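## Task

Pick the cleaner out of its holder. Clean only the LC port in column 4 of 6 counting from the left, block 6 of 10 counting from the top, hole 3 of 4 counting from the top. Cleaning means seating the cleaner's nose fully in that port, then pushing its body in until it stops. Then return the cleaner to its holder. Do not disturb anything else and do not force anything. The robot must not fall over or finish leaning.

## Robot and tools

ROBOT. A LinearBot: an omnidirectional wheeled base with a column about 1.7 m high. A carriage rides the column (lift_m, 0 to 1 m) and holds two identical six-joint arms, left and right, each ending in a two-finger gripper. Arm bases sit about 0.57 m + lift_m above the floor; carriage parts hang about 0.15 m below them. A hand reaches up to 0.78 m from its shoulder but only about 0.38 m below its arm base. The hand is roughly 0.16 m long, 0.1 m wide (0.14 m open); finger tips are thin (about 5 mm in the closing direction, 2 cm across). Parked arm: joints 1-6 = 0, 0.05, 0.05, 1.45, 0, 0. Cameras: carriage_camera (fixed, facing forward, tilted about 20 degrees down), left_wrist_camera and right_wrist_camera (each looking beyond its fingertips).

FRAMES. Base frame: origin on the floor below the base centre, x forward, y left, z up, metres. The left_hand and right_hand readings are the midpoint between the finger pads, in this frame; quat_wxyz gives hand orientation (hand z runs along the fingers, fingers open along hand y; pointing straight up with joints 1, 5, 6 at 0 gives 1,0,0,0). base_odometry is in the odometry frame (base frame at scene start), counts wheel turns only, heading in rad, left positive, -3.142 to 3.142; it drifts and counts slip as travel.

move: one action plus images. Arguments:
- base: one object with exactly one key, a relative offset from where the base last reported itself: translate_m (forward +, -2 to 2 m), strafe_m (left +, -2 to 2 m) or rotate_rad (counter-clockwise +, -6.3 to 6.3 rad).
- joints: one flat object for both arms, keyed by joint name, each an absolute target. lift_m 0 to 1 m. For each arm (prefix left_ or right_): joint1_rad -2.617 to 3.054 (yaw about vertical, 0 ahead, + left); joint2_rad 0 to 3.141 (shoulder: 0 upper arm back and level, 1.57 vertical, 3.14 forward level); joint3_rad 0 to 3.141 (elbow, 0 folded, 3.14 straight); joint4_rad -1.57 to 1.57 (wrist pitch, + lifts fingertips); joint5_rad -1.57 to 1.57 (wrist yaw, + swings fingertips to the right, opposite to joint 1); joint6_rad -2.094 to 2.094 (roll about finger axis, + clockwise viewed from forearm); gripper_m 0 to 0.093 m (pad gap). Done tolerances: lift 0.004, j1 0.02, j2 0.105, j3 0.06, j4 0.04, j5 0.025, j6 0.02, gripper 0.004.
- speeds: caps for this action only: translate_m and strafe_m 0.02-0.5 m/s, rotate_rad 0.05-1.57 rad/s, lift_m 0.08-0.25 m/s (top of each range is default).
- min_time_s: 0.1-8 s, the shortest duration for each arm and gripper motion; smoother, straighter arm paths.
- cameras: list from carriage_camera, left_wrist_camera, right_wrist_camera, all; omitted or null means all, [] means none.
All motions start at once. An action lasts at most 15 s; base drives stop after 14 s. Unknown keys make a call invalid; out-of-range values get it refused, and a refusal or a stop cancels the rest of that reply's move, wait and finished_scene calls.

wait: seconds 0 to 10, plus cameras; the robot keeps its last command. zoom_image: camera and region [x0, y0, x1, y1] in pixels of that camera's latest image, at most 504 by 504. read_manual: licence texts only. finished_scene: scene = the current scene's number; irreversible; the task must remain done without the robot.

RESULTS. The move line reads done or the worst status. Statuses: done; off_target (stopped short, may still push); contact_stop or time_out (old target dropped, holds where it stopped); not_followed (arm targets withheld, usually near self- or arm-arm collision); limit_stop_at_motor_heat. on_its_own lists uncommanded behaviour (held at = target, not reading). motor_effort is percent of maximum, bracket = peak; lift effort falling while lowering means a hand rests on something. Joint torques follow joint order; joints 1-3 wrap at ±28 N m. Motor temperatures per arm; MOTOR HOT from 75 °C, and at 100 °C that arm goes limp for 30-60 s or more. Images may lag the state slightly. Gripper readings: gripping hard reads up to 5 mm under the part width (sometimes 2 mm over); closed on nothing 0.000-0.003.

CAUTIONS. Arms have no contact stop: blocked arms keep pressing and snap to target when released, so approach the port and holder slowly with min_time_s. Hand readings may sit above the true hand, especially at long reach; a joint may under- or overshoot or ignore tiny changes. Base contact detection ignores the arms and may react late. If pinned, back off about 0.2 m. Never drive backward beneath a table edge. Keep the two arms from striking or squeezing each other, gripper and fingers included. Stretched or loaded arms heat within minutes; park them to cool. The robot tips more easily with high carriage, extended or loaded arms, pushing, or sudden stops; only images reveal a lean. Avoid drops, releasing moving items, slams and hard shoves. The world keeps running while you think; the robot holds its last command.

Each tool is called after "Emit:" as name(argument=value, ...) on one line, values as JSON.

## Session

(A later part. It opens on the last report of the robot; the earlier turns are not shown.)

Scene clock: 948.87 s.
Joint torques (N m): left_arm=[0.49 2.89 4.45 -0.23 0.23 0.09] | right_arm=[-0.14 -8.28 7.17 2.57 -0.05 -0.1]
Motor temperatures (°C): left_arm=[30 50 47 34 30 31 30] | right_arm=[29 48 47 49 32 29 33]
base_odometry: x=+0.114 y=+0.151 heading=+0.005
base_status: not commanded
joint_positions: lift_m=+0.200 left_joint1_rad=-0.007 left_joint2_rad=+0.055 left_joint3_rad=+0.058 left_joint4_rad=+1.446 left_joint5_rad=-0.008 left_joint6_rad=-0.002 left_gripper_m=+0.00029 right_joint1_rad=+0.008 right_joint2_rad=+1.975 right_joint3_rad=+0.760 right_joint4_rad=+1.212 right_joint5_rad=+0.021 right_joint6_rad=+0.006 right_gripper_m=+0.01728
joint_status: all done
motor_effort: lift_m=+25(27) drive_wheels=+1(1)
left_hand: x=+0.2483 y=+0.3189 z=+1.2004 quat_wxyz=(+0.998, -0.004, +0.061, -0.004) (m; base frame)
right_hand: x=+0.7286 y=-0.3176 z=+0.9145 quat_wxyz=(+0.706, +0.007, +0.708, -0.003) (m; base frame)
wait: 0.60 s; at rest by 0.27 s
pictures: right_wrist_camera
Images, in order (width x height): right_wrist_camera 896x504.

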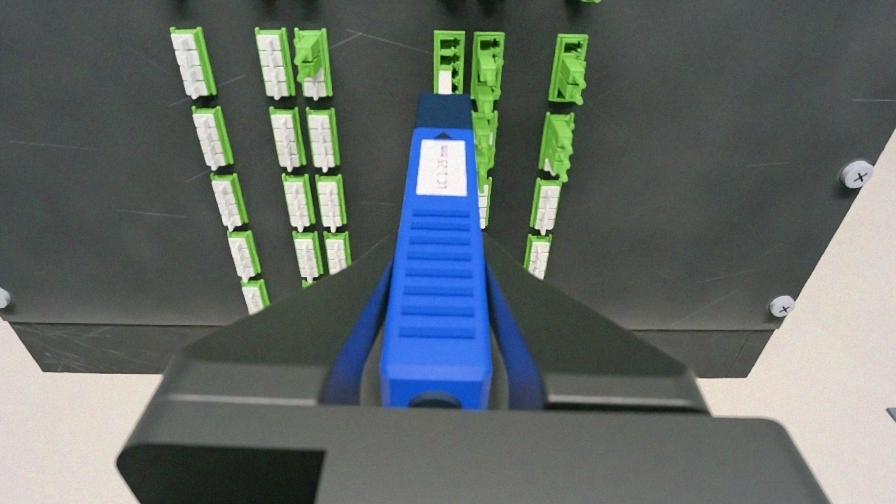

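Emit:
move(joints={"right_gripper_m": 0.017, "right_joint4_rad": 1.226}, min_time_s=1.0, cameras=[])

Emit:
move(joints={"right_gripper_m": 0.0182, "right_joint4_rad": 1.226}, min_time_s=1.0, cameras=["right_wrist_camera"])

Scene clock: 962.90 s.
Joint torques (N m): left_arm=[0.43 2.86 4.44 -0.24 0.23 0.09] | right_arm=[-0.14 -8.29 7.16 2.57 -0.05 -0.11]
Motor temperatures (°C): left_arm=[30 49 47 34 30 31 30] | right_arm=[29 48 47 50 32 29 33]
move: done
base_odometry: x=+0.114 y=+0.151 heading=+0.005
base_status: not commanded
joint_positions: lift_m=+0.200 left_joint1_rad=-0.007 left_joint2_rad=+0.055 left_joint3_rad=+0.058 left_joint4_rad=+1.446 left_joint5_rad=-0.008 left_joint6_rad=-0.002 left_gripper_m=+0.00029 right_joint1_rad=+0.008 right_joint2_rad=+1.975 right_joint3_rad=+0.760 right_joint4_rad=+1.212 right_joint5_rad=+0.021 right_joint6_rad=+0.006 right_gripper_m=+0.01728
joint_status: all done
motor_effort: lift_m=+25(25) drive_wheels=+1(1)
left_hand: x=+0.2483 y=+0.3189 z=+1.2004 quat_wxyz=(+0.998, -0.004, +0.061, -0.004) (m; base frame)
right_hand: x=+0.7286 y=-0.3176 z=+0.9145 quat_wxyz=(+0.706, +0.007, +0.708, -0.003) (m; base frame)
pictures: none
No camera images: "cameras" was empty.

Scene clock: 964.20 s.
Joint torques (N m): left_arm=[0.51 2.92 4.46 -0.23 0.24 0.1] | right_arm=[-0.14 -8.29 7.17 2.57 -0.06 -0.11]
Motor temperatures (°C): left_arm=[30 49 47 34 30 31 30] | right_arm=[29 48 47 50 32 29 33]
move: done
base_odometry: x=+0.114 y=+0.151 heading=+0.005
base_status: not commanded
joint_positions: lift_m=+0.200 left_joint1_rad=-0.007 left_joint2_rad=+0.055 left_joint3_rad=+0.058 left_joint4_rad=+1.446 left_joint5_rad=-0.008 left_joint6_rad=-0.002 left_gripper_m=+0.00029 right_joint1_rad=+0.008 right_joint2_rad=+1.975 right_joint3_rad=+0.760 right_joint4_rad=+1.212 right_joint5_rad=+0.021 right_joint6_rad=+0.006 right_gripper_m=+0.01841
joint_status: all done
motor_effort: lift_m=+25(25) drive_wheels=+0(1)
left_hand: x=+0.2483 y=+0.3189 z=+1.2004 quat_wxyz=(+0.998, -0.004, +0.061, -0.004) (m; base frame)
right_hand: x=+0.7286 y=-0.3176 z=+0.9146 quat_wxyz=(+0.706, +0.007, +0.708, -0.003) (m; base frame)
pictures: right_wrist_camera
Images, in order (width x height): right_wrist_camera 896x504.

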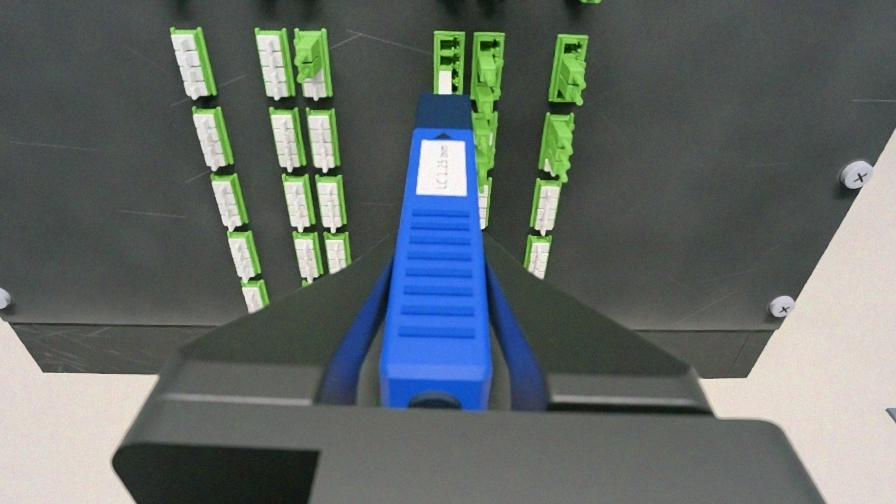

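Emit:
zoom_image(camera="right_wrist_camera", region=[415, 40, 485, 140])

Emit:
zoom_image(camera="right_wrist_camera", region=[350, 300, 550, 450])

Scaled by 5.040 from the camera's 896x504 image, which has a finer 1280x720 frame.

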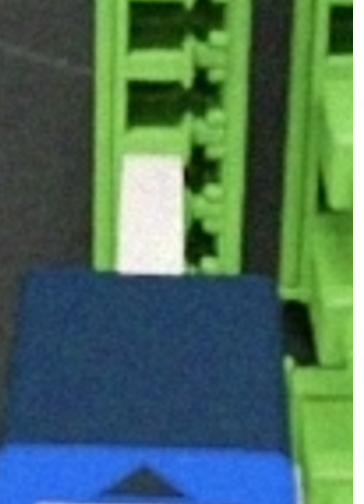

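Scaled by 2.520 from the camera's 896x504 image, which has a finer 1280x720 frame.

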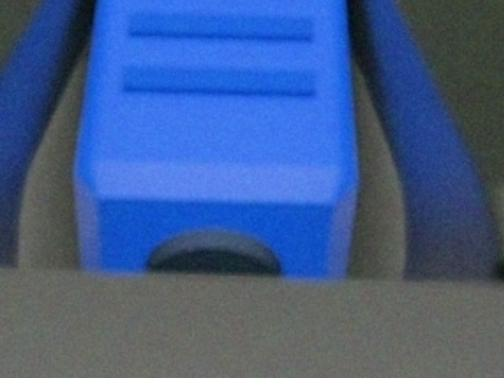

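Emit:
move(joints={"right_joint4_rad": 1.238}, min_time_s=1.0, cameras=[])

Emit:
wait(seconds=0.5, cameras=["right_wrist_camera"])

Emit:
zoom_image(camera="right_wrist_camera", region=[415, 40, 485, 140])

Scene clock: 970.67 s.
Joint torques (N m): left_arm=[0.47 2.93 4.46 -0.23 0.23 0.1] | right_arm=[-0.16 -8.28 7.17 2.67 -0.06 -0.11]
Motor temperatures (°C): left_arm=[30 49 47 34 30 31 30] | right_arm=[29 48 47 50 32 29 33]
move: done
base_odometry: x=+0.114 y=+0.151 heading=+0.005
base_status: not commanded
joint_positions: lift_m=+0.200 left_joint1_rad=-0.007 left_joint2_rad=+0.055 left_joint3_rad=+0.058 left_joint4_rad=+1.446 left_joint5_rad=-0.008 left_joint6_rad=-0.002 left_gripper_m=+0.00029 right_joint1_rad=+0.008 right_joint2_rad=+1.975 right_joint3_rad=+0.760 right_joint4_rad=+1.214 right_joint5_rad=+0.021 right_joint6_rad=+0.006 right_gripper_m=+0.01841
joint_status: all done
motor_effort: lift_m=+25(25) drive_wheels=+1(1)
left_hand: x=+0.2483 y=+0.3189 z=+1.2004 quat_wxyz=(+0.998, -0.004, +0.061, -0.004) (m; base frame)
right_hand: x=+0.7286 y=-0.3176 z=+0.9149 quat_wxyz=(+0.707, +0.007, +0.707, -0.003) (m; base frame)
pictures: none
No camera images: "cameras" was empty.

Scene clock: 971.17 s.
Joint torques (N m): left_arm=[0.46 2.93 4.46 -0.24 0.23 0.09] | right_arm=[-0.14 -8.31 7.17 2.67 -0.06 -0.11]
Motor temperatures (°C): left_arm=[30 49 47 34 30 31 30] | right_arm=[29 48 47 50 32 29 33]
base_odometry: x=+0.114 y=+0.151 heading=+0.005
base_status: not commanded
joint_positions: lift_m=+0.200 left_joint1_rad=-0.007 left_joint2_rad=+0.055 left_joint3_rad=+0.058 left_joint4_rad=+1.446 left_joint5_rad=-0.008 left_joint6_rad=-0.002 left_gripper_m=+0.00029 right_joint1_rad=+0.008 right_joint2_rad=+1.975 right_joint3_rad=+0.760 right_joint4_rad=+1.214 right_joint5_rad=+0.021 right_joint6_rad=+0.006 right_gripper_m=+0.01841
joint_status: all done
motor_effort: lift_m=+25(25) drive_wheels=+1(1)
left_hand: x=+0.2483 y=+0.3189 z=+1.2004 quat_wxyz=(+0.998, -0.004, +0.061, -0.004) (m; base frame)
right_hand: x=+0.7286 y=-0.3176 z=+0.9149 quat_wxyz=(+0.707, +0.007, +0.707, -0.003) (m; base frame)
wait: 0.50 s; at rest by 0.27 s
pictures: right_wrist_camera
Images, in order (width x height): right_wrist_camera 896x504.

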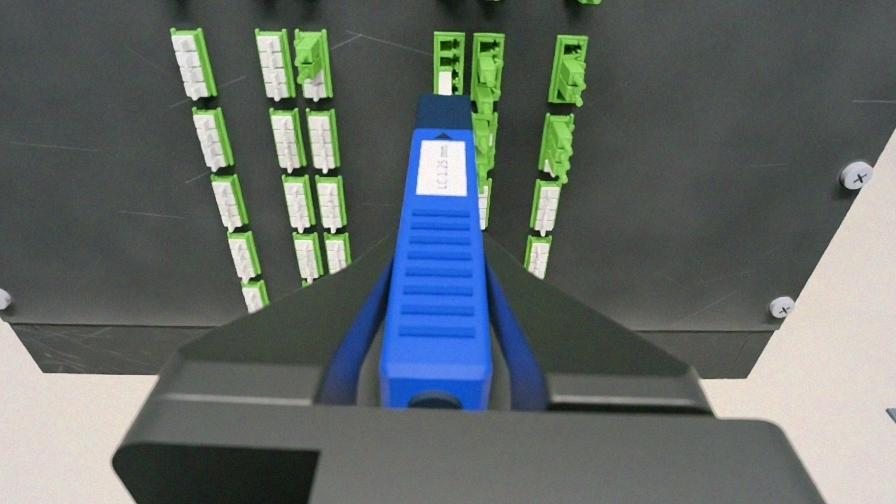

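Scaled by 5.040 from the camera's 896x504 image, which has a finer 1280x720 frame.

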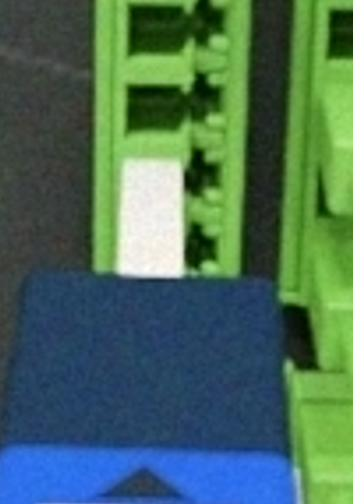

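Emit:
move(joints={"lift_m": 0.2033}, speeds={"lift_m": 0.08}, cameras=[])

Emit:
wait(seconds=0.5, cameras=["right_wrist_camera"])

Emit:
zoom_image(camera="right_wrist_camera", region=[415, 40, 485, 140])

Scene clock: 974.77 s.
Joint torques (N m): left_arm=[0.5 2.92 4.38 -0.24 0.24 0.1] | right_arm=[-0.17 -8.34 7.17 2.66 -0.06 -0.11]
Motor temperatures (°C): left_arm=[30 49 47 33 30 31 30] | right_arm=[29 48 47 50 32 29 32]
move: done
base_odometry: x=+0.114 y=+0.151 heading=+0.005
base_status: not commanded
joint_positions: lift_m=+0.203 left_joint1_rad=-0.007 left_joint2_rad=+0.054 left_joint3_rad=+0.058 left_joint4_rad=+1.446 left_joint5_rad=-0.008 left_joint6_rad=-0.002 left_gripper_m=+0.00029 right_joint1_rad=+0.008 right_joint2_rad=+1.975 right_joint3_rad=+0.760 right_joint4_rad=+1.215 right_joint5_rad=+0.021 right_joint6_rad=+0.006 right_gripper_m=+0.01841
joint_status: all done
motor_effort: lift_m=+25(29) drive_wheels=+1(1)
left_hand: x=+0.2482 y=+0.3189 z=+1.2034 quat_wxyz=(+0.998, -0.004, +0.061, -0.004) (m; base frame)
right_hand: x=+0.7286 y=-0.3176 z=+0.9182 quat_wxyz=(+0.707, +0.007, +0.707, -0.003) (m; base frame)
pictures: none
No camera images: "cameras" was empty.

Scene clock: 975.27 s.
Joint torques (N m): left_arm=[0.39 2.96 4.44 -0.25 0.23 0.1] | right_arm=[-0.13 -8.29 7.16 2.66 -0.06 -0.11]
Motor temperatures (°C): left_arm=[30 49 47 33 30 31 30] | right_arm=[29 48 47 50 32 29 32]
base_odometry: x=+0.114 y=+0.151 heading=+0.005
base_status: not commanded
joint_positions: lift_m=+0.203 left_joint1_rad=-0.007 left_joint2_rad=+0.054 left_joint3_rad=+0.058 left_joint4_rad=+1.446 left_joint5_rad=-0.008 left_joint6_rad=-0.002 left_gripper_m=+0.00029 right_joint1_rad=+0.008 right_joint2_rad=+1.975 right_joint3_rad=+0.760 right_joint4_rad=+1.215 right_joint5_rad=+0.021 right_joint6_rad=+0.006 right_gripper_m=+0.01841
joint_status: all done
motor_effort: lift_m=+25(29) drive_wheels=+1(1)
left_hand: x=+0.2482 y=+0.3189 z=+1.2034 quat_wxyz=(+0.998, -0.004, +0.061, -0.004) (m; base frame)
right_hand: x=+0.7286 y=-0.3176 z=+0.9182 quat_wxyz=(+0.707, +0.007, +0.707, -0.003) (m; base frame)
wait: 0.50 s; at rest by 0.27 s
pictures: right_wrist_camera
Images, in order (width x height): right_wrist_camera 896x504.

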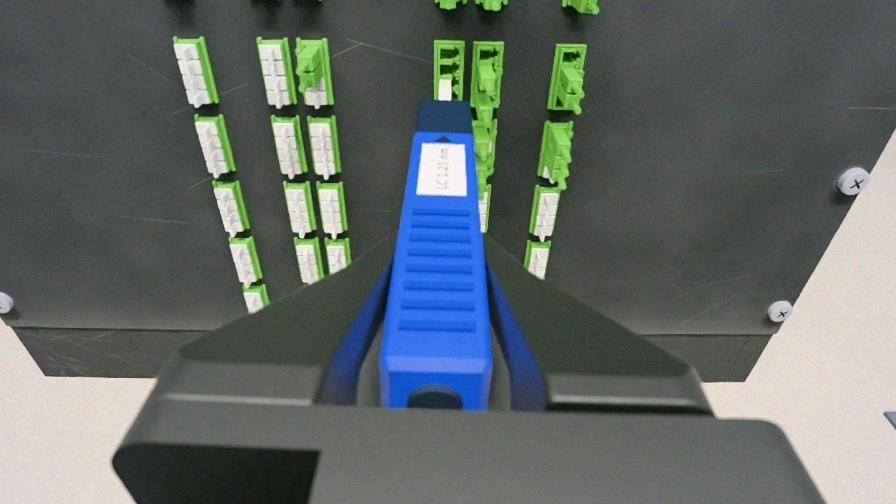

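Scaled by 5.040 from the camera's 896x504 image, which has a finer 1280x720 frame.

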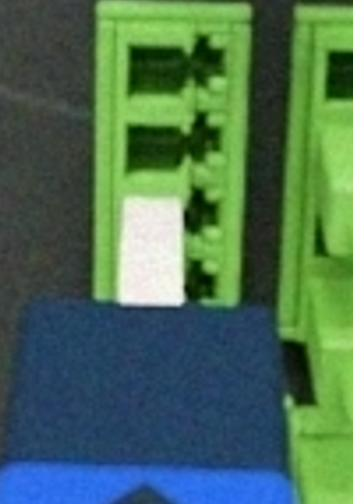

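Emit:
move(joints={"right_gripper_m": 0.012}, min_time_s=1.0, cameras=[])

Emit:
move(base={"translate_m": 0.003}, speeds={"translate_m": 0.02}, cameras=[])

Emit:
wait(seconds=0.5, cameras=["right_wrist_camera"])

Emit:
zoom_image(camera="right_wrist_camera", region=[415, 40, 485, 140])

Scene clock: 982.83 s.
Joint torques (N m): left_arm=[0.46 2.92 4.42 -0.24 0.24 0.1] | right_arm=[-0.14 -8.27 7.16 2.66 -0.05 -0.11]
Motor temperatures (°C): left_arm=[30 49 47 33 30 31 30] | right_arm=[29 48 47 50 32 29 32]
move: off_target
base_odometry: x=+0.114 y=+0.151 heading=+0.005
base_status: not commanded
joint_positions: lift_m=+0.203 left_joint1_rad=-0.007 left_joint2_rad=+0.054 left_joint3_rad=+0.058 left_joint4_rad=+1.446 left_joint5_rad=-0.008 left_joint6_rad=-0.002 left_gripper_m=+0.00029 right_joint1_rad=+0.008 right_joint2_rad=+1.975 right_joint3_rad=+0.760 right_joint4_rad=+1.215 right_joint5_rad=+0.021 right_joint6_rad=+0.006 right_gripper_m=+0.01729
joint_status: right_gripper_m off_target (ended at +0.01731, target +0.01200)
motor_effort: lift_m=+25(25) drive_wheels=+0(1)
left_hand: x=+0.2482 y=+0.3189 z=+1.2034 quat_wxyz=(+0.998, -0.004, +0.061, -0.004) (m; base frame)
right_hand: x=+0.7286 y=-0.3176 z=+0.9182 quat_wxyz=(+0.707, +0.007, +0.707, -0.003) (m; base frame)
pictures: none
No camera images: "cameras" was empty.

Scene clock: 983.53 s.
Joint torques (N m): left_arm=[0.5 2.92 4.41 -0.25 0.23 0.09] | right_arm=[-0.12 -8.28 7.16 2.66 -0.06 -0.11]
Motor temperatures (°C): left_arm=[30 49 47 33 30 31 30] | right_arm=[29 48 47 51 32 29 32]
move: done
base_odometry: x=+0.117 y=+0.151 heading=+0.005
base_status: done
joint_positions: lift_m=+0.203 left_joint1_rad=-0.007 left_joint2_rad=+0.054 left_joint3_rad=+0.058 left_joint4_rad=+1.446 left_joint5_rad=-0.008 left_joint6_rad=-0.002 left_gripper_m=+0.00029 right_joint1_rad=+0.008 right_joint2_rad=+1.975 right_joint3_rad=+0.760 right_joint4_rad=+1.215 right_joint5_rad=+0.021 right_joint6_rad=+0.006 right_gripper_m=+0.01728
joint_status: not commanded
motor_effort: lift_m=+25(25) drive_wheels=+1(10)
left_hand: x=+0.2480 y=+0.3189 z=+1.2034 quat_wxyz=(+0.998, -0.004, +0.060, -0.004) (m; base frame)
right_hand: x=+0.7286 y=-0.3176 z=+0.9183 quat_wxyz=(+0.707, +0.007, +0.707, -0.003) (m; base frame)
pictures: none
No camera images: "cameras" was empty.

Scene clock: 984.03 s.
Joint torques (N m): left_arm=[0.39 2.91 4.45 -0.25 0.22 0.11] | right_arm=[-0.14 -8.29 7.16 2.65 -0.06 -0.11]
Motor temperatures (°C): left_arm=[30 49 47 33 30 31 30] | right_arm=[29 48 47 51 32 29 32]
base_odometry: x=+0.117 y=+0.151 heading=+0.005
base_status: done
joint_positions: lift_m=+0.203 left_joint1_rad=-0.007 left_joint2_rad=+0.054 left_joint3_rad=+0.058 left_joint4_rad=+1.446 left_joint5_rad=-0.008 left_joint6_rad=-0.002 left_gripper_m=+0.00029 right_joint1_rad=+0.008 right_joint2_rad=+1.975 right_joint3_rad=+0.760 right_joint4_rad=+1.215 right_joint5_rad=+0.021 right_joint6_rad=+0.006 right_gripper_m=+0.01728
joint_status: not commanded
motor_effort: lift_m=+25(25) drive_wheels=+1(10)
left_hand: x=+0.2480 y=+0.3189 z=+1.2034 quat_wxyz=(+0.998, -0.004, +0.060, -0.004) (m; base frame)
right_hand: x=+0.7286 y=-0.3176 z=+0.9183 quat_wxyz=(+0.707, +0.007, +0.707, -0.003) (m; base frame)
wait: 0.50 s; at rest by 0.27 s
pictures: right_wrist_camera
Images, in order (width x height): right_wrist_camera 896x504.

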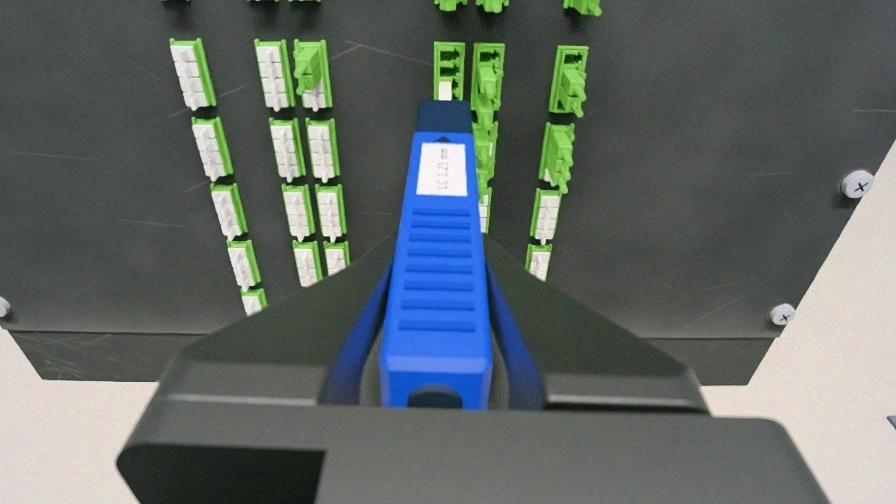

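Scaled by 5.040 from the camera's 896x504 image, which has a finer 1280x720 frame.

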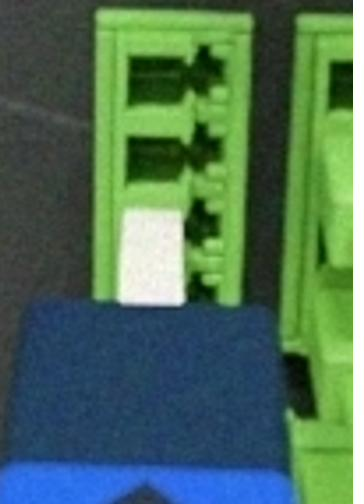

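Emit:
move(base={"translate_m": 0.002}, speeds={"translate_m": 0.02}, cameras=[])

Emit:
wait(seconds=0.5, cameras=["right_wrist_camera"])

Emit:
zoom_image(camera="right_wrist_camera", region=[415, 40, 485, 140])

Scene clock: 987.37 s.
Joint torques (N m): left_arm=[0.49 2.97 4.41 -0.25 0.23 0.1] | right_arm=[-0.13 -8.29 7.54 2.61 -0.05 -0.11]
Motor temperatures (°C): left_arm=[30 49 47 33 30 31 30] | right_arm=[29 48 47 51 32 29 33]
move: done
base_odometry: x=+0.119 y=+0.151 heading=+0.005
base_status: done
joint_positions: lift_m=+0.203 left_joint1_rad=-0.007 left_joint2_rad=+0.054 left_joint3_rad=+0.058 left_joint4_rad=+1.446 left_joint5_rad=-0.008 left_joint6_rad=-0.002 left_gripper_m=+0.00029 right_joint1_rad=+0.008 right_joint2_rad=+1.975 right_joint3_rad=+0.756 right_joint4_rad=+1.221 right_joint5_rad=+0.021 right_joint6_rad=+0.006 right_gripper_m=+0.01728
joint_status: not commanded
motor_effort: lift_m=+25(25) drive_wheels=+2(7)
left_hand: x=+0.2480 y=+0.3189 z=+1.2034 quat_wxyz=(+0.998, -0.004, +0.060, -0.004) (m; base frame)
right_hand: x=+0.7277 y=-0.3176 z=+0.9178 quat_wxyz=(+0.708, +0.007, +0.707, -0.003) (m; base frame)
pictures: none
No camera images: "cameras" was empty.

Scene clock: 987.87 s.
Joint torques (N m): left_arm=[0.49 2.95 4.41 -0.25 0.23 0.1] | right_arm=[-0.16 -8.25 7.51 2.61 -0.05 -0.11]
Motor temperatures (°C): left_arm=[30 49 47 33 30 31 30] | right_arm=[29 48 47 51 32 29 33]
base_odometry: x=+0.119 y=+0.151 heading=+0.005
base_status: done
joint_positions: lift_m=+0.203 left_joint1_rad=-0.007 left_joint2_rad=+0.054 left_joint3_rad=+0.058 left_joint4_rad=+1.446 left_joint5_rad=-0.008 left_joint6_rad=-0.002 left_gripper_m=+0.00029 right_joint1_rad=+0.008 right_joint2_rad=+1.975 right_joint3_rad=+0.756 right_joint4_rad=+1.221 right_joint5_rad=+0.021 right_joint6_rad=+0.006 right_gripper_m=+0.01728
joint_status: not commanded
motor_effort: lift_m=+25(25) drive_wheels=+2(7)
left_hand: x=+0.2480 y=+0.3189 z=+1.2034 quat_wxyz=(+0.998, -0.004, +0.060, -0.004) (m; base frame)
right_hand: x=+0.7277 y=-0.3176 z=+0.9178 quat_wxyz=(+0.708, +0.007, +0.707, -0.003) (m; base frame)
wait: 0.50 s; at rest by 0.27 s
pictures: right_wrist_camera
Images, in order (width x height): right_wrist_camera 896x504.

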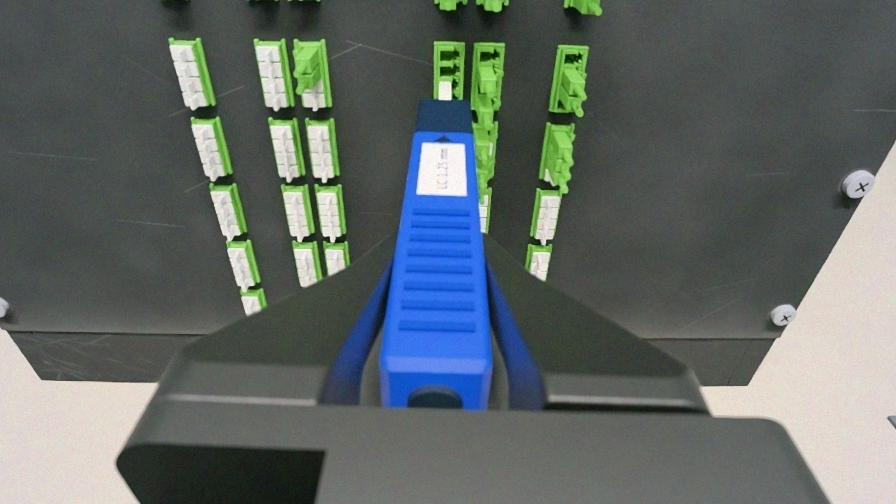

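Scaled by 5.040 from the camera's 896x504 image, which has a finer 1280x720 frame.

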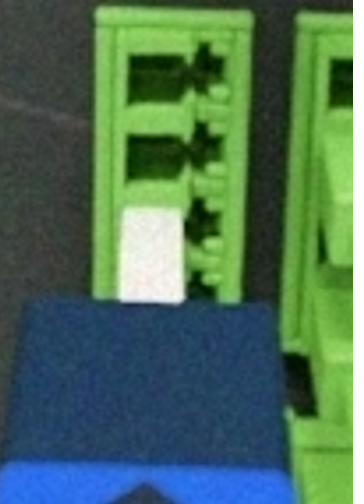

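Emit:
move(joints={"right_joint3_rad": 0.806}, min_time_s=1.5, cameras=[])

Emit:
wait(seconds=0.5, cameras=["right_wrist_camera"])

Emit:
zoom_image(camera="right_wrist_camera", region=[415, 40, 485, 140])

Scene clock: 994.93 s.
Joint torques (N m): left_arm=[0.55 2.99 4.45 -0.25 0.23 0.1] | right_arm=[-0.12 -8.27 8.62 2.6 -0.05 -0.11]
Motor temperatures (°C): left_arm=[30 48 47 33 30 31 30] | right_arm=[29 48 48 52 32 29 33]
move: done
base_odometry: x=+0.119 y=+0.151 heading=+0.005
base_status: not commanded
joint_positions: lift_m=+0.203 left_joint1_rad=-0.007 left_joint2_rad=+0.054 left_joint3_rad=+0.058 left_joint4_rad=+1.446 left_joint5_rad=-0.008 left_joint6_rad=-0.002 left_gripper_m=+0.00029 right_joint1_rad=+0.008 right_joint2_rad=+1.975 right_joint3_rad=+0.756 right_joint4_rad=+1.221 right_joint5_rad=+0.021 right_joint6_rad=+0.006 right_gripper_m=+0.01728
joint_status: all done
motor_effort: lift_m=+25(25) drive_wheels=+2(2)
left_hand: x=+0.2480 y=+0.3189 z=+1.2034 quat_wxyz=(+0.998, -0.004, +0.060, -0.004) (m; base frame)
right_hand: x=+0.7277 y=-0.3176 z=+0.9178 quat_wxyz=(+0.708, +0.007, +0.707, -0.003) (m; base frame)
pictures: none
No camera images: "cameras" was empty.

Scene clock: 995.43 s.
Joint torques (N m): left_arm=[0.5 2.93 4.42 -0.25 0.23 0.09] | right_arm=[-0.13 -8.25 8.64 2.6 -0.05 -0.11]
Motor temperatures (°C): left_arm=[30 48 47 33 30 31 30] | right_arm=[29 48 48 52 32 29 33]
base_odometry: x=+0.119 y=+0.151 heading=+0.005
base_status: not commanded
joint_positions: lift_m=+0.203 left_joint1_rad=-0.007 left_joint2_rad=+0.054 left_joint3_rad=+0.058 left_joint4_rad=+1.446 left_joint5_rad=-0.008 left_joint6_rad=-0.002 left_gripper_m=+0.00029 right_joint1_rad=+0.008 right_joint2_rad=+1.975 right_joint3_rad=+0.756 right_joint4_rad=+1.221 right_joint5_rad=+0.021 right_joint6_rad=+0.006 right_gripper_m=+0.01728
joint_status: all done
motor_effort: lift_m=+25(25) drive_wheels=+2(2)
left_hand: x=+0.2480 y=+0.3189 z=+1.2034 quat_wxyz=(+0.998, -0.004, +0.060, -0.004) (m; base frame)
right_hand: x=+0.7277 y=-0.3176 z=+0.9178 quat_wxyz=(+0.708, +0.007, +0.707, -0.003) (m; base frame)
wait: 0.50 s; at rest by 0.27 s
pictures: right_wrist_camera
Images, in order (width x height): right_wrist_camera 896x504.

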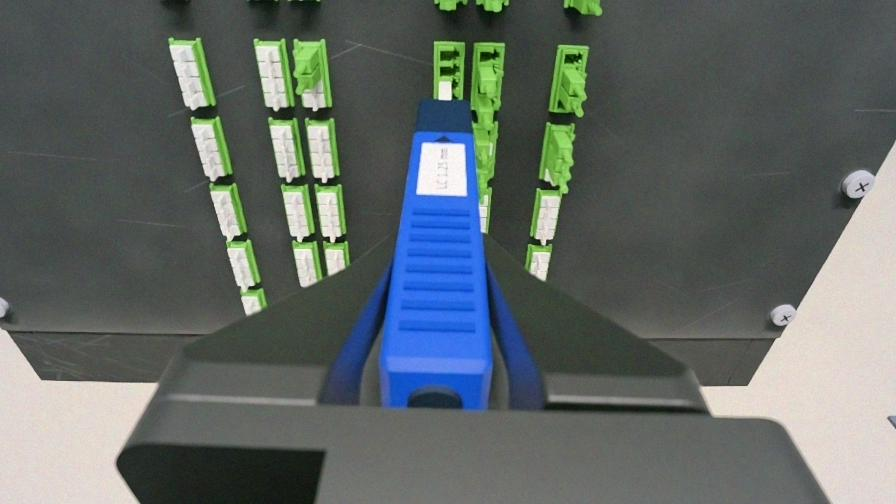

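Scaled by 5.040 from the camera's 896x504 image, which has a finer 1280x720 frame.

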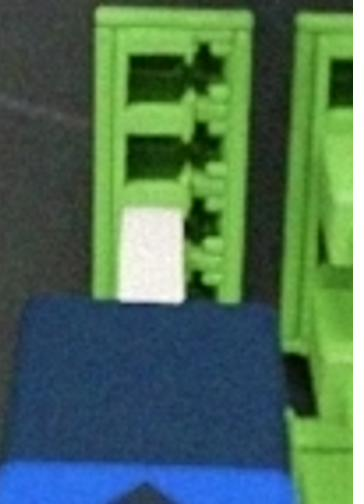

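Emit:
move(base={"translate_m": 0.002}, speeds={"translate_m": 0.02}, cameras=[])

Emit:
wait(seconds=0.5, cameras=["right_wrist_camera"])

Emit:
zoom_image(camera="right_wrist_camera", region=[415, 40, 485, 140])

Scene clock: 1000.03 s.
Joint torques (N m): left_arm=[0.46 2.95 4.49 -0.27 0.21 0.1] | right_arm=[-0.16 -8.25 8.9 2.55 -0.05 -0.11]
Motor temperatures (°C): left_arm=[30 48 47 33 30 31 30] | right_arm=[29 48 49 53 32 29 33]
move: done
base_odometry: x=+0.121 y=+0.151 heading=+0.005
base_status: done
joint_positions: lift_m=+0.203 left_joint1_rad=-0.007 left_joint2_rad=+0.054 left_joint3_rad=+0.058 left_joint4_rad=+1.447 left_joint5_rad=-0.008 left_joint6_rad=-0.002 left_gripper_m=+0.00029 right_joint1_rad=+0.008 right_joint2_rad=+1.975 right_joint3_rad=+0.751 right_joint4_rad=+1.226 right_joint5_rad=+0.021 right_joint6_rad=+0.006 right_gripper_m=+0.01728
joint_status: not commanded
motor_effort: lift_m=+25(25) drive_wheels=+4(11)
left_hand: x=+0.2479 y=+0.3189 z=+1.2035 quat_wxyz=(+0.998, -0.004, +0.060, -0.004) (m; base frame)
right_hand: x=+0.7267 y=-0.3176 z=+0.9175 quat_wxyz=(+0.708, +0.007, +0.706, -0.002) (m; base frame)
pictures: none
No camera images: "cameras" was empty.

Scene clock: 1000.53 s.
Joint torques (N m): left_arm=[0.46 2.91 4.41 -0.26 0.23 0.09] | right_arm=[-0.14 -8.25 8.96 2.54 -0.05 -0.11]
Motor temperatures (°C): left_arm=[30 48 47 33 30 31 30] | right_arm=[29 48 49 53 32 29 33]
base_odometry: x=+0.121 y=+0.151 heading=+0.005
base_status: done
joint_positions: lift_m=+0.203 left_joint1_rad=-0.007 left_joint2_rad=+0.054 left_joint3_rad=+0.058 left_joint4_rad=+1.447 left_joint5_rad=-0.008 left_joint6_rad=-0.002 left_gripper_m=+0.00029 right_joint1_rad=+0.008 right_joint2_rad=+1.975 right_joint3_rad=+0.751 right_joint4_rad=+1.226 right_joint5_rad=+0.021 right_joint6_rad=+0.006 right_gripper_m=+0.01728
joint_status: not commanded
motor_effort: lift_m=+25(25) drive_wheels=+4(11)
left_hand: x=+0.2479 y=+0.3189 z=+1.2035 quat_wxyz=(+0.998, -0.004, +0.060, -0.004) (m; base frame)
right_hand: x=+0.7267 y=-0.3176 z=+0.9175 quat_wxyz=(+0.708, +0.007, +0.706, -0.002) (m; base frame)
wait: 0.50 s; at rest by 0.27 s
pictures: right_wrist_camera
Images, in order (width x height): right_wrist_camera 896x504.

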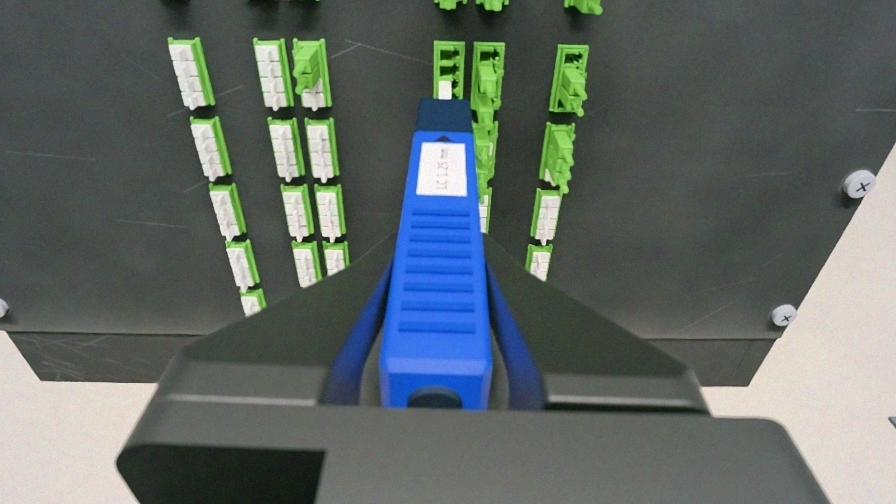

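Scaled by 5.040 from the camera's 896x504 image, which has a finer 1280x720 frame.

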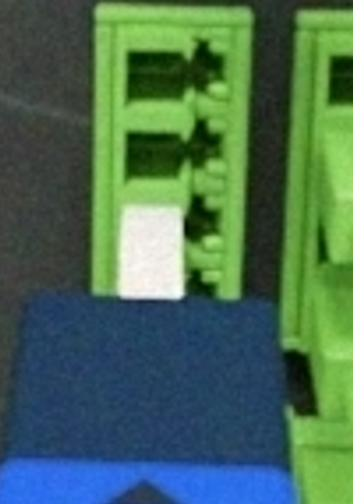

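Emit:
zoom_image(camera="right_wrist_camera", region=[836, 160, 886, 210])

Emit:
zoom_image(camera="right_wrist_camera", region=[425, 70, 465, 110])

Emit:
move(joints={"right_joint3_rad": 0.821}, min_time_s=1.5, cameras=[])

Emit:
move(base={"translate_m": 0.002}, speeds={"translate_m": 0.02}, cameras=[])

Emit:
wait(seconds=0.5, cameras=["right_wrist_camera", "carriage_camera"])

Emit:
zoom_image(camera="right_wrist_camera", region=[836, 160, 886, 210])

Emit:
zoom_image(camera="right_wrist_camera", region=[425, 70, 465, 110])

Scaled by 10.080 from the camera's 896x504 image, which has a finer 1280x720 frame.

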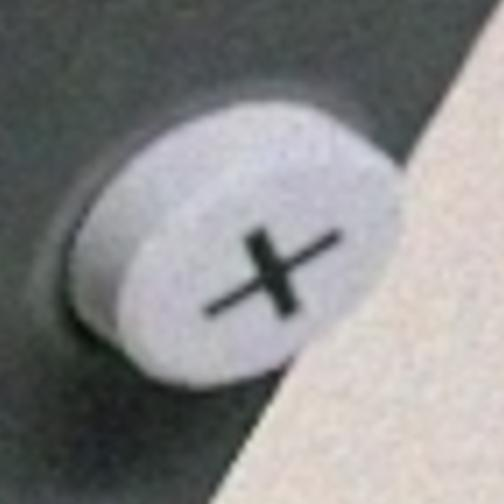

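Scaled by 12.600 from the camera's 896x504 image, which has a finer 1280x720 frame.

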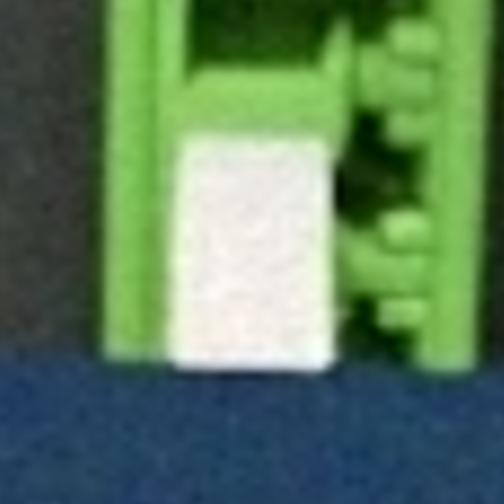

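Scene clock: 1009.33 s.
Joint torques (N m): left_arm=[0.46 2.92 4.41 -0.26 0.24 0.1] | right_arm=[-0.14 -8.2 10.1 2.54 -0.05 -0.11]
Motor temperatures (°C): left_arm=[30 48 47 33 30 31 30] | right_arm=[29 48 51 54 32 29 33]
move: off_target
base_odometry: x=+0.121 y=+0.151 heading=+0.005
base_status: not commanded
joint_positions: lift_m=+0.203 left_joint1_rad=-0.007 left_joint2_rad=+0.054 left_joint3_rad=+0.058 left_joint4_rad=+1.447 left_joint5_rad=-0.008 left_joint6_rad=-0.002 left_gripper_m=+0.00029 right_joint1_rad=+0.008 right_joint2_rad=+1.975 right_joint3_rad=+0.751 right_joint4_rad=+1.226 right_joint5_rad=+0.021 right_joint6_rad=+0.006 right_gripper_m=+0.01728
joint_status: right_joint3_rad off_target (ended at +0.751, target +0.821)
motor_effort: lift_m=+25(25) drive_wheels=+4(4)
left_hand: x=+0.2479 y=+0.3189 z=+1.2035 quat_wxyz=(+0.998, -0.004, +0.060, -0.004) (m; base frame)
right_hand: x=+0.7267 y=-0.3176 z=+0.9175 quat_wxyz=(+0.708, +0.007, +0.706, -0.002) (m; base frame)
pictures: none
No camera images: "cameras" was empty.

Scene clock: 1010.00 s.
Joint torques (N m): left_arm=[0.53 2.99 4.42 -0.27 0.23 0.1] | right_arm=[-0.14 -8.2 10.45 2.49 -0.05 -0.11]
Motor temperatures (°C): left_arm=[30 48 47 33 30 31 30] | right_arm=[29 48 51 54 32 29 33]
move: done
base_odometry: x=+0.123 y=+0.151 heading=+0.005
base_status: done
joint_positions: lift_m=+0.203 left_joint1_rad=-0.007 left_joint2_rad=+0.054 left_joint3_rad=+0.058 left_joint4_rad=+1.447 left_joint5_rad=-0.008 left_joint6_rad=-0.002 left_gripper_m=+0.00029 right_joint1_rad=+0.008 right_joint2_rad=+1.975 right_joint3_rad=+0.747 right_joint4_rad=+1.232 right_joint5_rad=+0.021 right_joint6_rad=+0.006 right_gripper_m=+0.01728
joint_status: not commanded
motor_effort: lift_m=+25(25) drive_wheels=+6(14)
left_hand: x=+0.2478 y=+0.3189 z=+1.2035 quat_wxyz=(+0.998, -0.004, +0.060, -0.004) (m; base frame)
right_hand: x=+0.7258 y=-0.3176 z=+0.9172 quat_wxyz=(+0.708, +0.007, +0.706, -0.002) (m; base frame)
pictures: none
No camera images: "cameras" was empty.

Scene clock: 1010.50 s.
Joint torques (N m): left_arm=[0.51 2.89 4.44 -0.26 0.22 0.09] | right_arm=[-0.13 -8.2 10.43 2.48 -0.05 -0.11]
Motor temperatures (°C): left_arm=[30 48 47 33 30 31 30] | right_arm=[29 48 51 54 32 29 33]
base_odometry: x=+0.123 y=+0.151 heading=+0.005
base_status: done
joint_positions: lift_m=+0.203 left_joint1_rad=-0.007 left_joint2_rad=+0.054 left_joint3_rad=+0.058 left_joint4_rad=+1.447 left_joint5_rad=-0.008 left_joint6_rad=-0.002 left_gripper_m=+0.00029 right_joint1_rad=+0.008 right_joint2_rad=+1.975 right_joint3_rad=+0.747 right_joint4_rad=+1.232 right_joint5_rad=+0.021 right_joint6_rad=+0.006 right_gripper_m=+0.01728
joint_status: not commanded
motor_effort: lift_m=+25(25) drive_wheels=+6(14)
left_hand: x=+0.2478 y=+0.3189 z=+1.2035 quat_wxyz=(+0.998, -0.004, +0.060, -0.004) (m; base frame)
right_hand: x=+0.7258 y=-0.3176 z=+0.9172 quat_wxyz=(+0.708, +0.007, +0.706, -0.002) (m; base frame)
wait: 0.50 s; at rest by 0.27 s
pictures: carriage_camera, right_wrist_camera
Images, in order (width x height): carriage_camera 896x504, right_wrist_camera 896x504.

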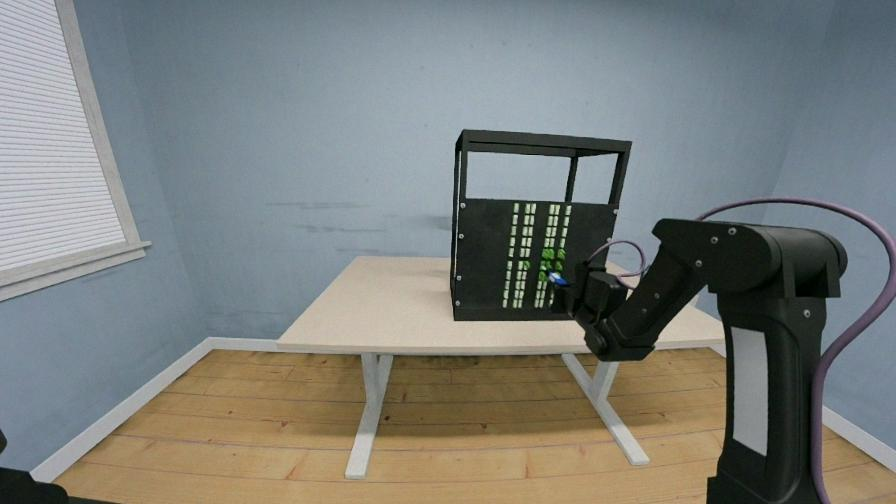

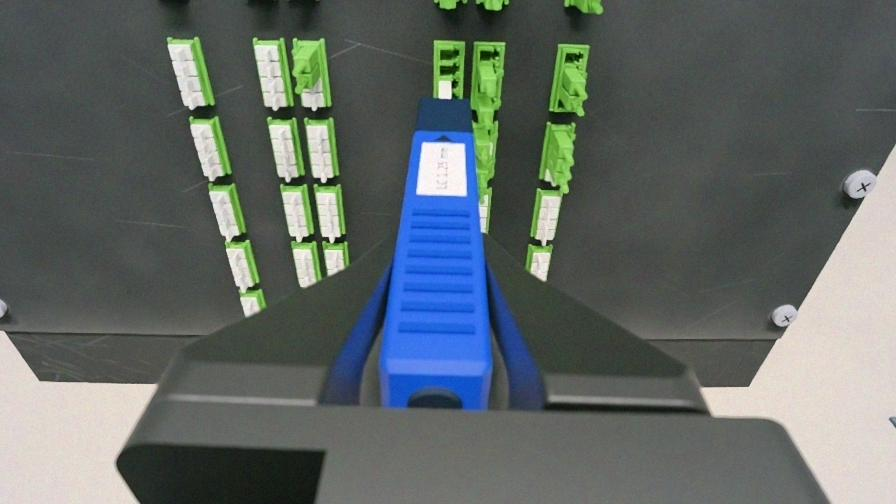

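Scaled by 10.080 from the camera's 896x504 image, which has a finer 1280x720 frame.

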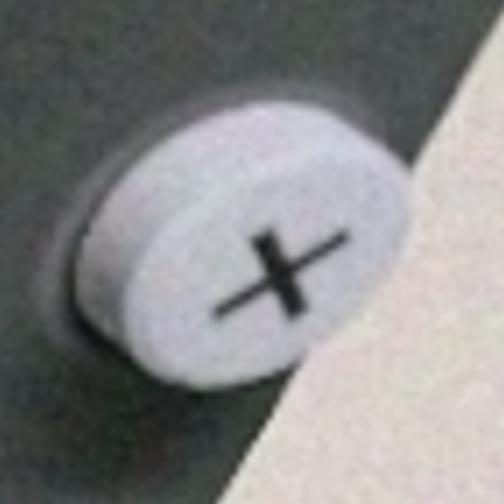

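Scaled by 12.600 from the camera's 896x504 image, which has a finer 1280x720 frame.

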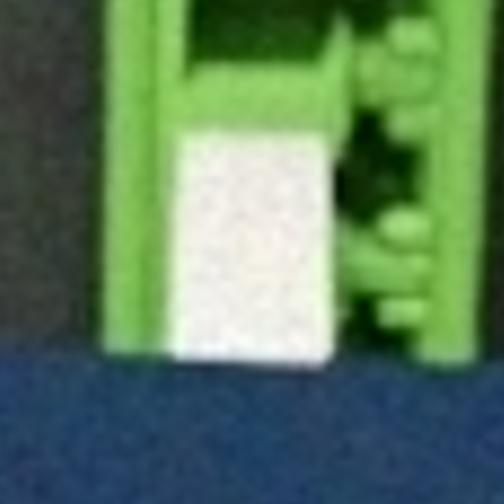

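Emit:
move(joints={"left_joint1_rad": -0.4, "left_joint2_rad": 1.5, "left_joint3_rad": 1.0, "left_joint4_rad": 1.35}, min_time_s=2.5, cameras=[])

Emit:
move(joints={"left_joint1_rad": -0.7, "left_joint2_rad": 2.804, "left_joint3_rad": 1.921, "left_joint4_rad": 1.233}, min_time_s=3.5, cameras=[])

Emit:
wait(seconds=0.6, cameras=["left_wrist_camera", "right_wrist_camera"])

Emit:
zoom_image(camera="left_wrist_camera", region=[560, 90, 680, 190])

Scene clock: 1043.03 s.
Joint torques (N m): left_arm=[-0.65 -4.45 9.22 0.86 0.23 0.09] | right_arm=[-0.13 -8.23 10.39 2.49 -0.06 -0.11]
Motor temperatures (°C): left_arm=[30 47 47 32 30 31 30] | right_arm=[29 48 55 52 32 29 33]
move: done
base_odometry: x=+0.123 y=+0.151 heading=+0.005
base_status: not commanded
joint_positions: lift_m=+0.203 left_joint1_rad=-0.394 left_joint2_rad=+1.492 left_joint3_rad=+0.966 left_joint4_rad=+1.359 left_joint5_rad=-0.008 left_joint6_rad=-0.002 left_gripper_m=+0.00029 right_joint1_rad=+0.008 right_joint2_rad=+1.975 right_joint3_rad=+0.747 right_joint4_rad=+1.232 right_joint5_rad=+0.021 right_joint6_rad=+0.006 right_gripper_m=+0.01728
joint_status: all done
motor_effort: lift_m=+25(25) drive_wheels=+6(6)
left_hand: x=+0.5933 y=+0.1631 z=+1.2581 quat_wxyz=(+0.915, +0.067, +0.354, -0.182) (m; base frame)
right_hand: x=+0.7258 y=-0.3176 z=+0.9173 quat_wxyz=(+0.709, +0.007, +0.706, -0.002) (m; base frame)
pictures: none
No camera images: "cameras" was empty.

Scene clock: 1046.83 s.
Joint torques (N m): left_arm=[-0.61 -11.79 8.84 1.58 0.24 0.1] | right_arm=[-0.14 -8.2 10.39 2.48 -0.06 -0.11]
Motor temperatures (°C): left_arm=[30 49 47 33 30 31 30] | right_arm=[29 48 55 52 32 29 33]
move: done
base_odometry: x=+0.123 y=+0.151 heading=+0.005
base_status: not commanded
joint_positions: lift_m=+0.203 left_joint1_rad=-0.693 left_joint2_rad=+2.789 left_joint3_rad=+1.888 left_joint4_rad=+1.243 left_joint5_rad=-0.008 left_joint6_rad=-0.002 left_gripper_m=+0.00029 right_joint1_rad=+0.008 right_joint2_rad=+1.975 right_joint3_rad=+0.747 right_joint4_rad=+1.233 right_joint5_rad=+0.021 right_joint6_rad=+0.006 right_gripper_m=+0.01728
joint_status: all done
motor_effort: lift_m=+25(25) drive_wheels=+6(6)
left_hand: x=+0.7553 y=-0.1276 z=+0.9030 quat_wxyz=(+0.769, +0.192, +0.543, -0.276) (m; base frame)
right_hand: x=+0.7258 y=-0.3176 z=+0.9175 quat_wxyz=(+0.709, +0.007, +0.705, -0.002) (m; base frame)
pictures: none
No camera images: "cameras" was empty.

Scene clock: 1047.43 s.
Joint torques (N m): left_arm=[-0.62 -11.75 8.84 1.59 0.24 0.09] | right_arm=[-0.13 -8.2 10.37 2.47 -0.06 -0.11]
Motor temperatures (°C): left_arm=[30 49 47 33 30 31 30] | right_arm=[29 48 55 52 32 29 33]
base_odometry: x=+0.123 y=+0.151 heading=+0.005
base_status: not commanded
joint_positions: lift_m=+0.203 left_joint1_rad=-0.693 left_joint2_rad=+2.789 left_joint3_rad=+1.888 left_joint4_rad=+1.243 left_joint5_rad=-0.008 left_joint6_rad=-0.002 left_gripper_m=+0.00029 right_joint1_rad=+0.008 right_joint2_rad=+1.975 right_joint3_rad=+0.747 right_joint4_rad=+1.233 right_joint5_rad=+0.021 right_joint6_rad=+0.006 right_gripper_m=+0.01728
joint_status: all done
motor_effort: lift_m=+25(25) drive_wheels=+6(6)
left_hand: x=+0.7553 y=-0.1276 z=+0.9030 quat_wxyz=(+0.769, +0.192, +0.543, -0.276) (m; base frame)
right_hand: x=+0.7258 y=-0.3176 z=+0.9175 quat_wxyz=(+0.709, +0.007, +0.705, -0.002) (m; base frame)
wait: 0.60 s; at rest by 0.27 s
pictures: left_wrist_camera, right_wrist_camera
Images, in order (width x height): left_wrist_camera 896x504, right_wrist_camera 896x504.

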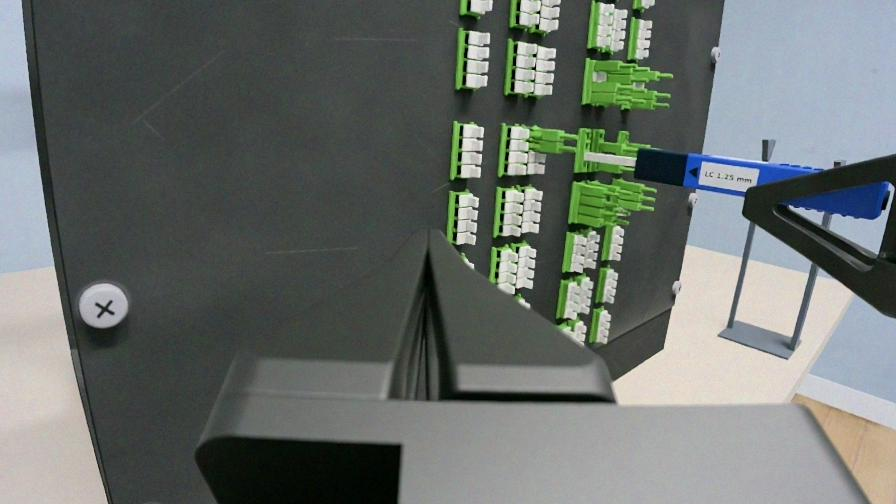

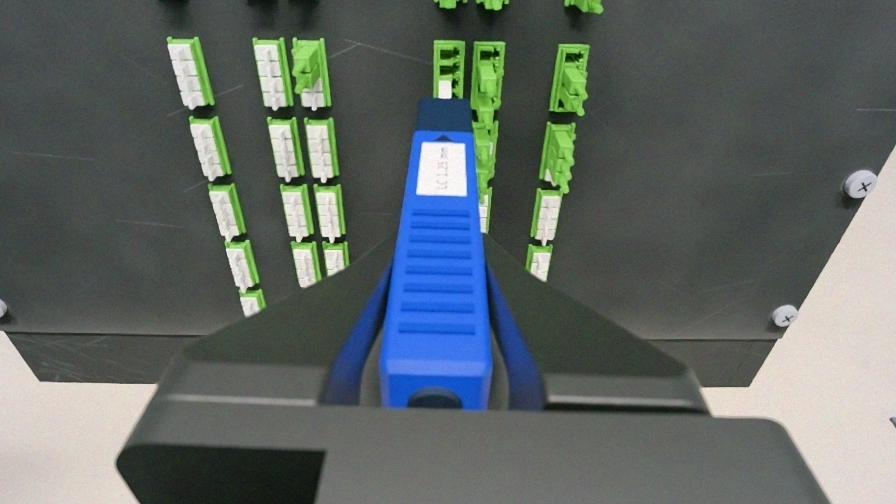

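Scaled by 4.200 from the camera's 896x504 image, which has a finer 1280x720 frame.

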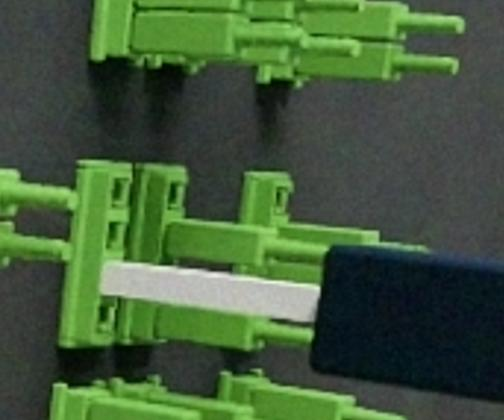

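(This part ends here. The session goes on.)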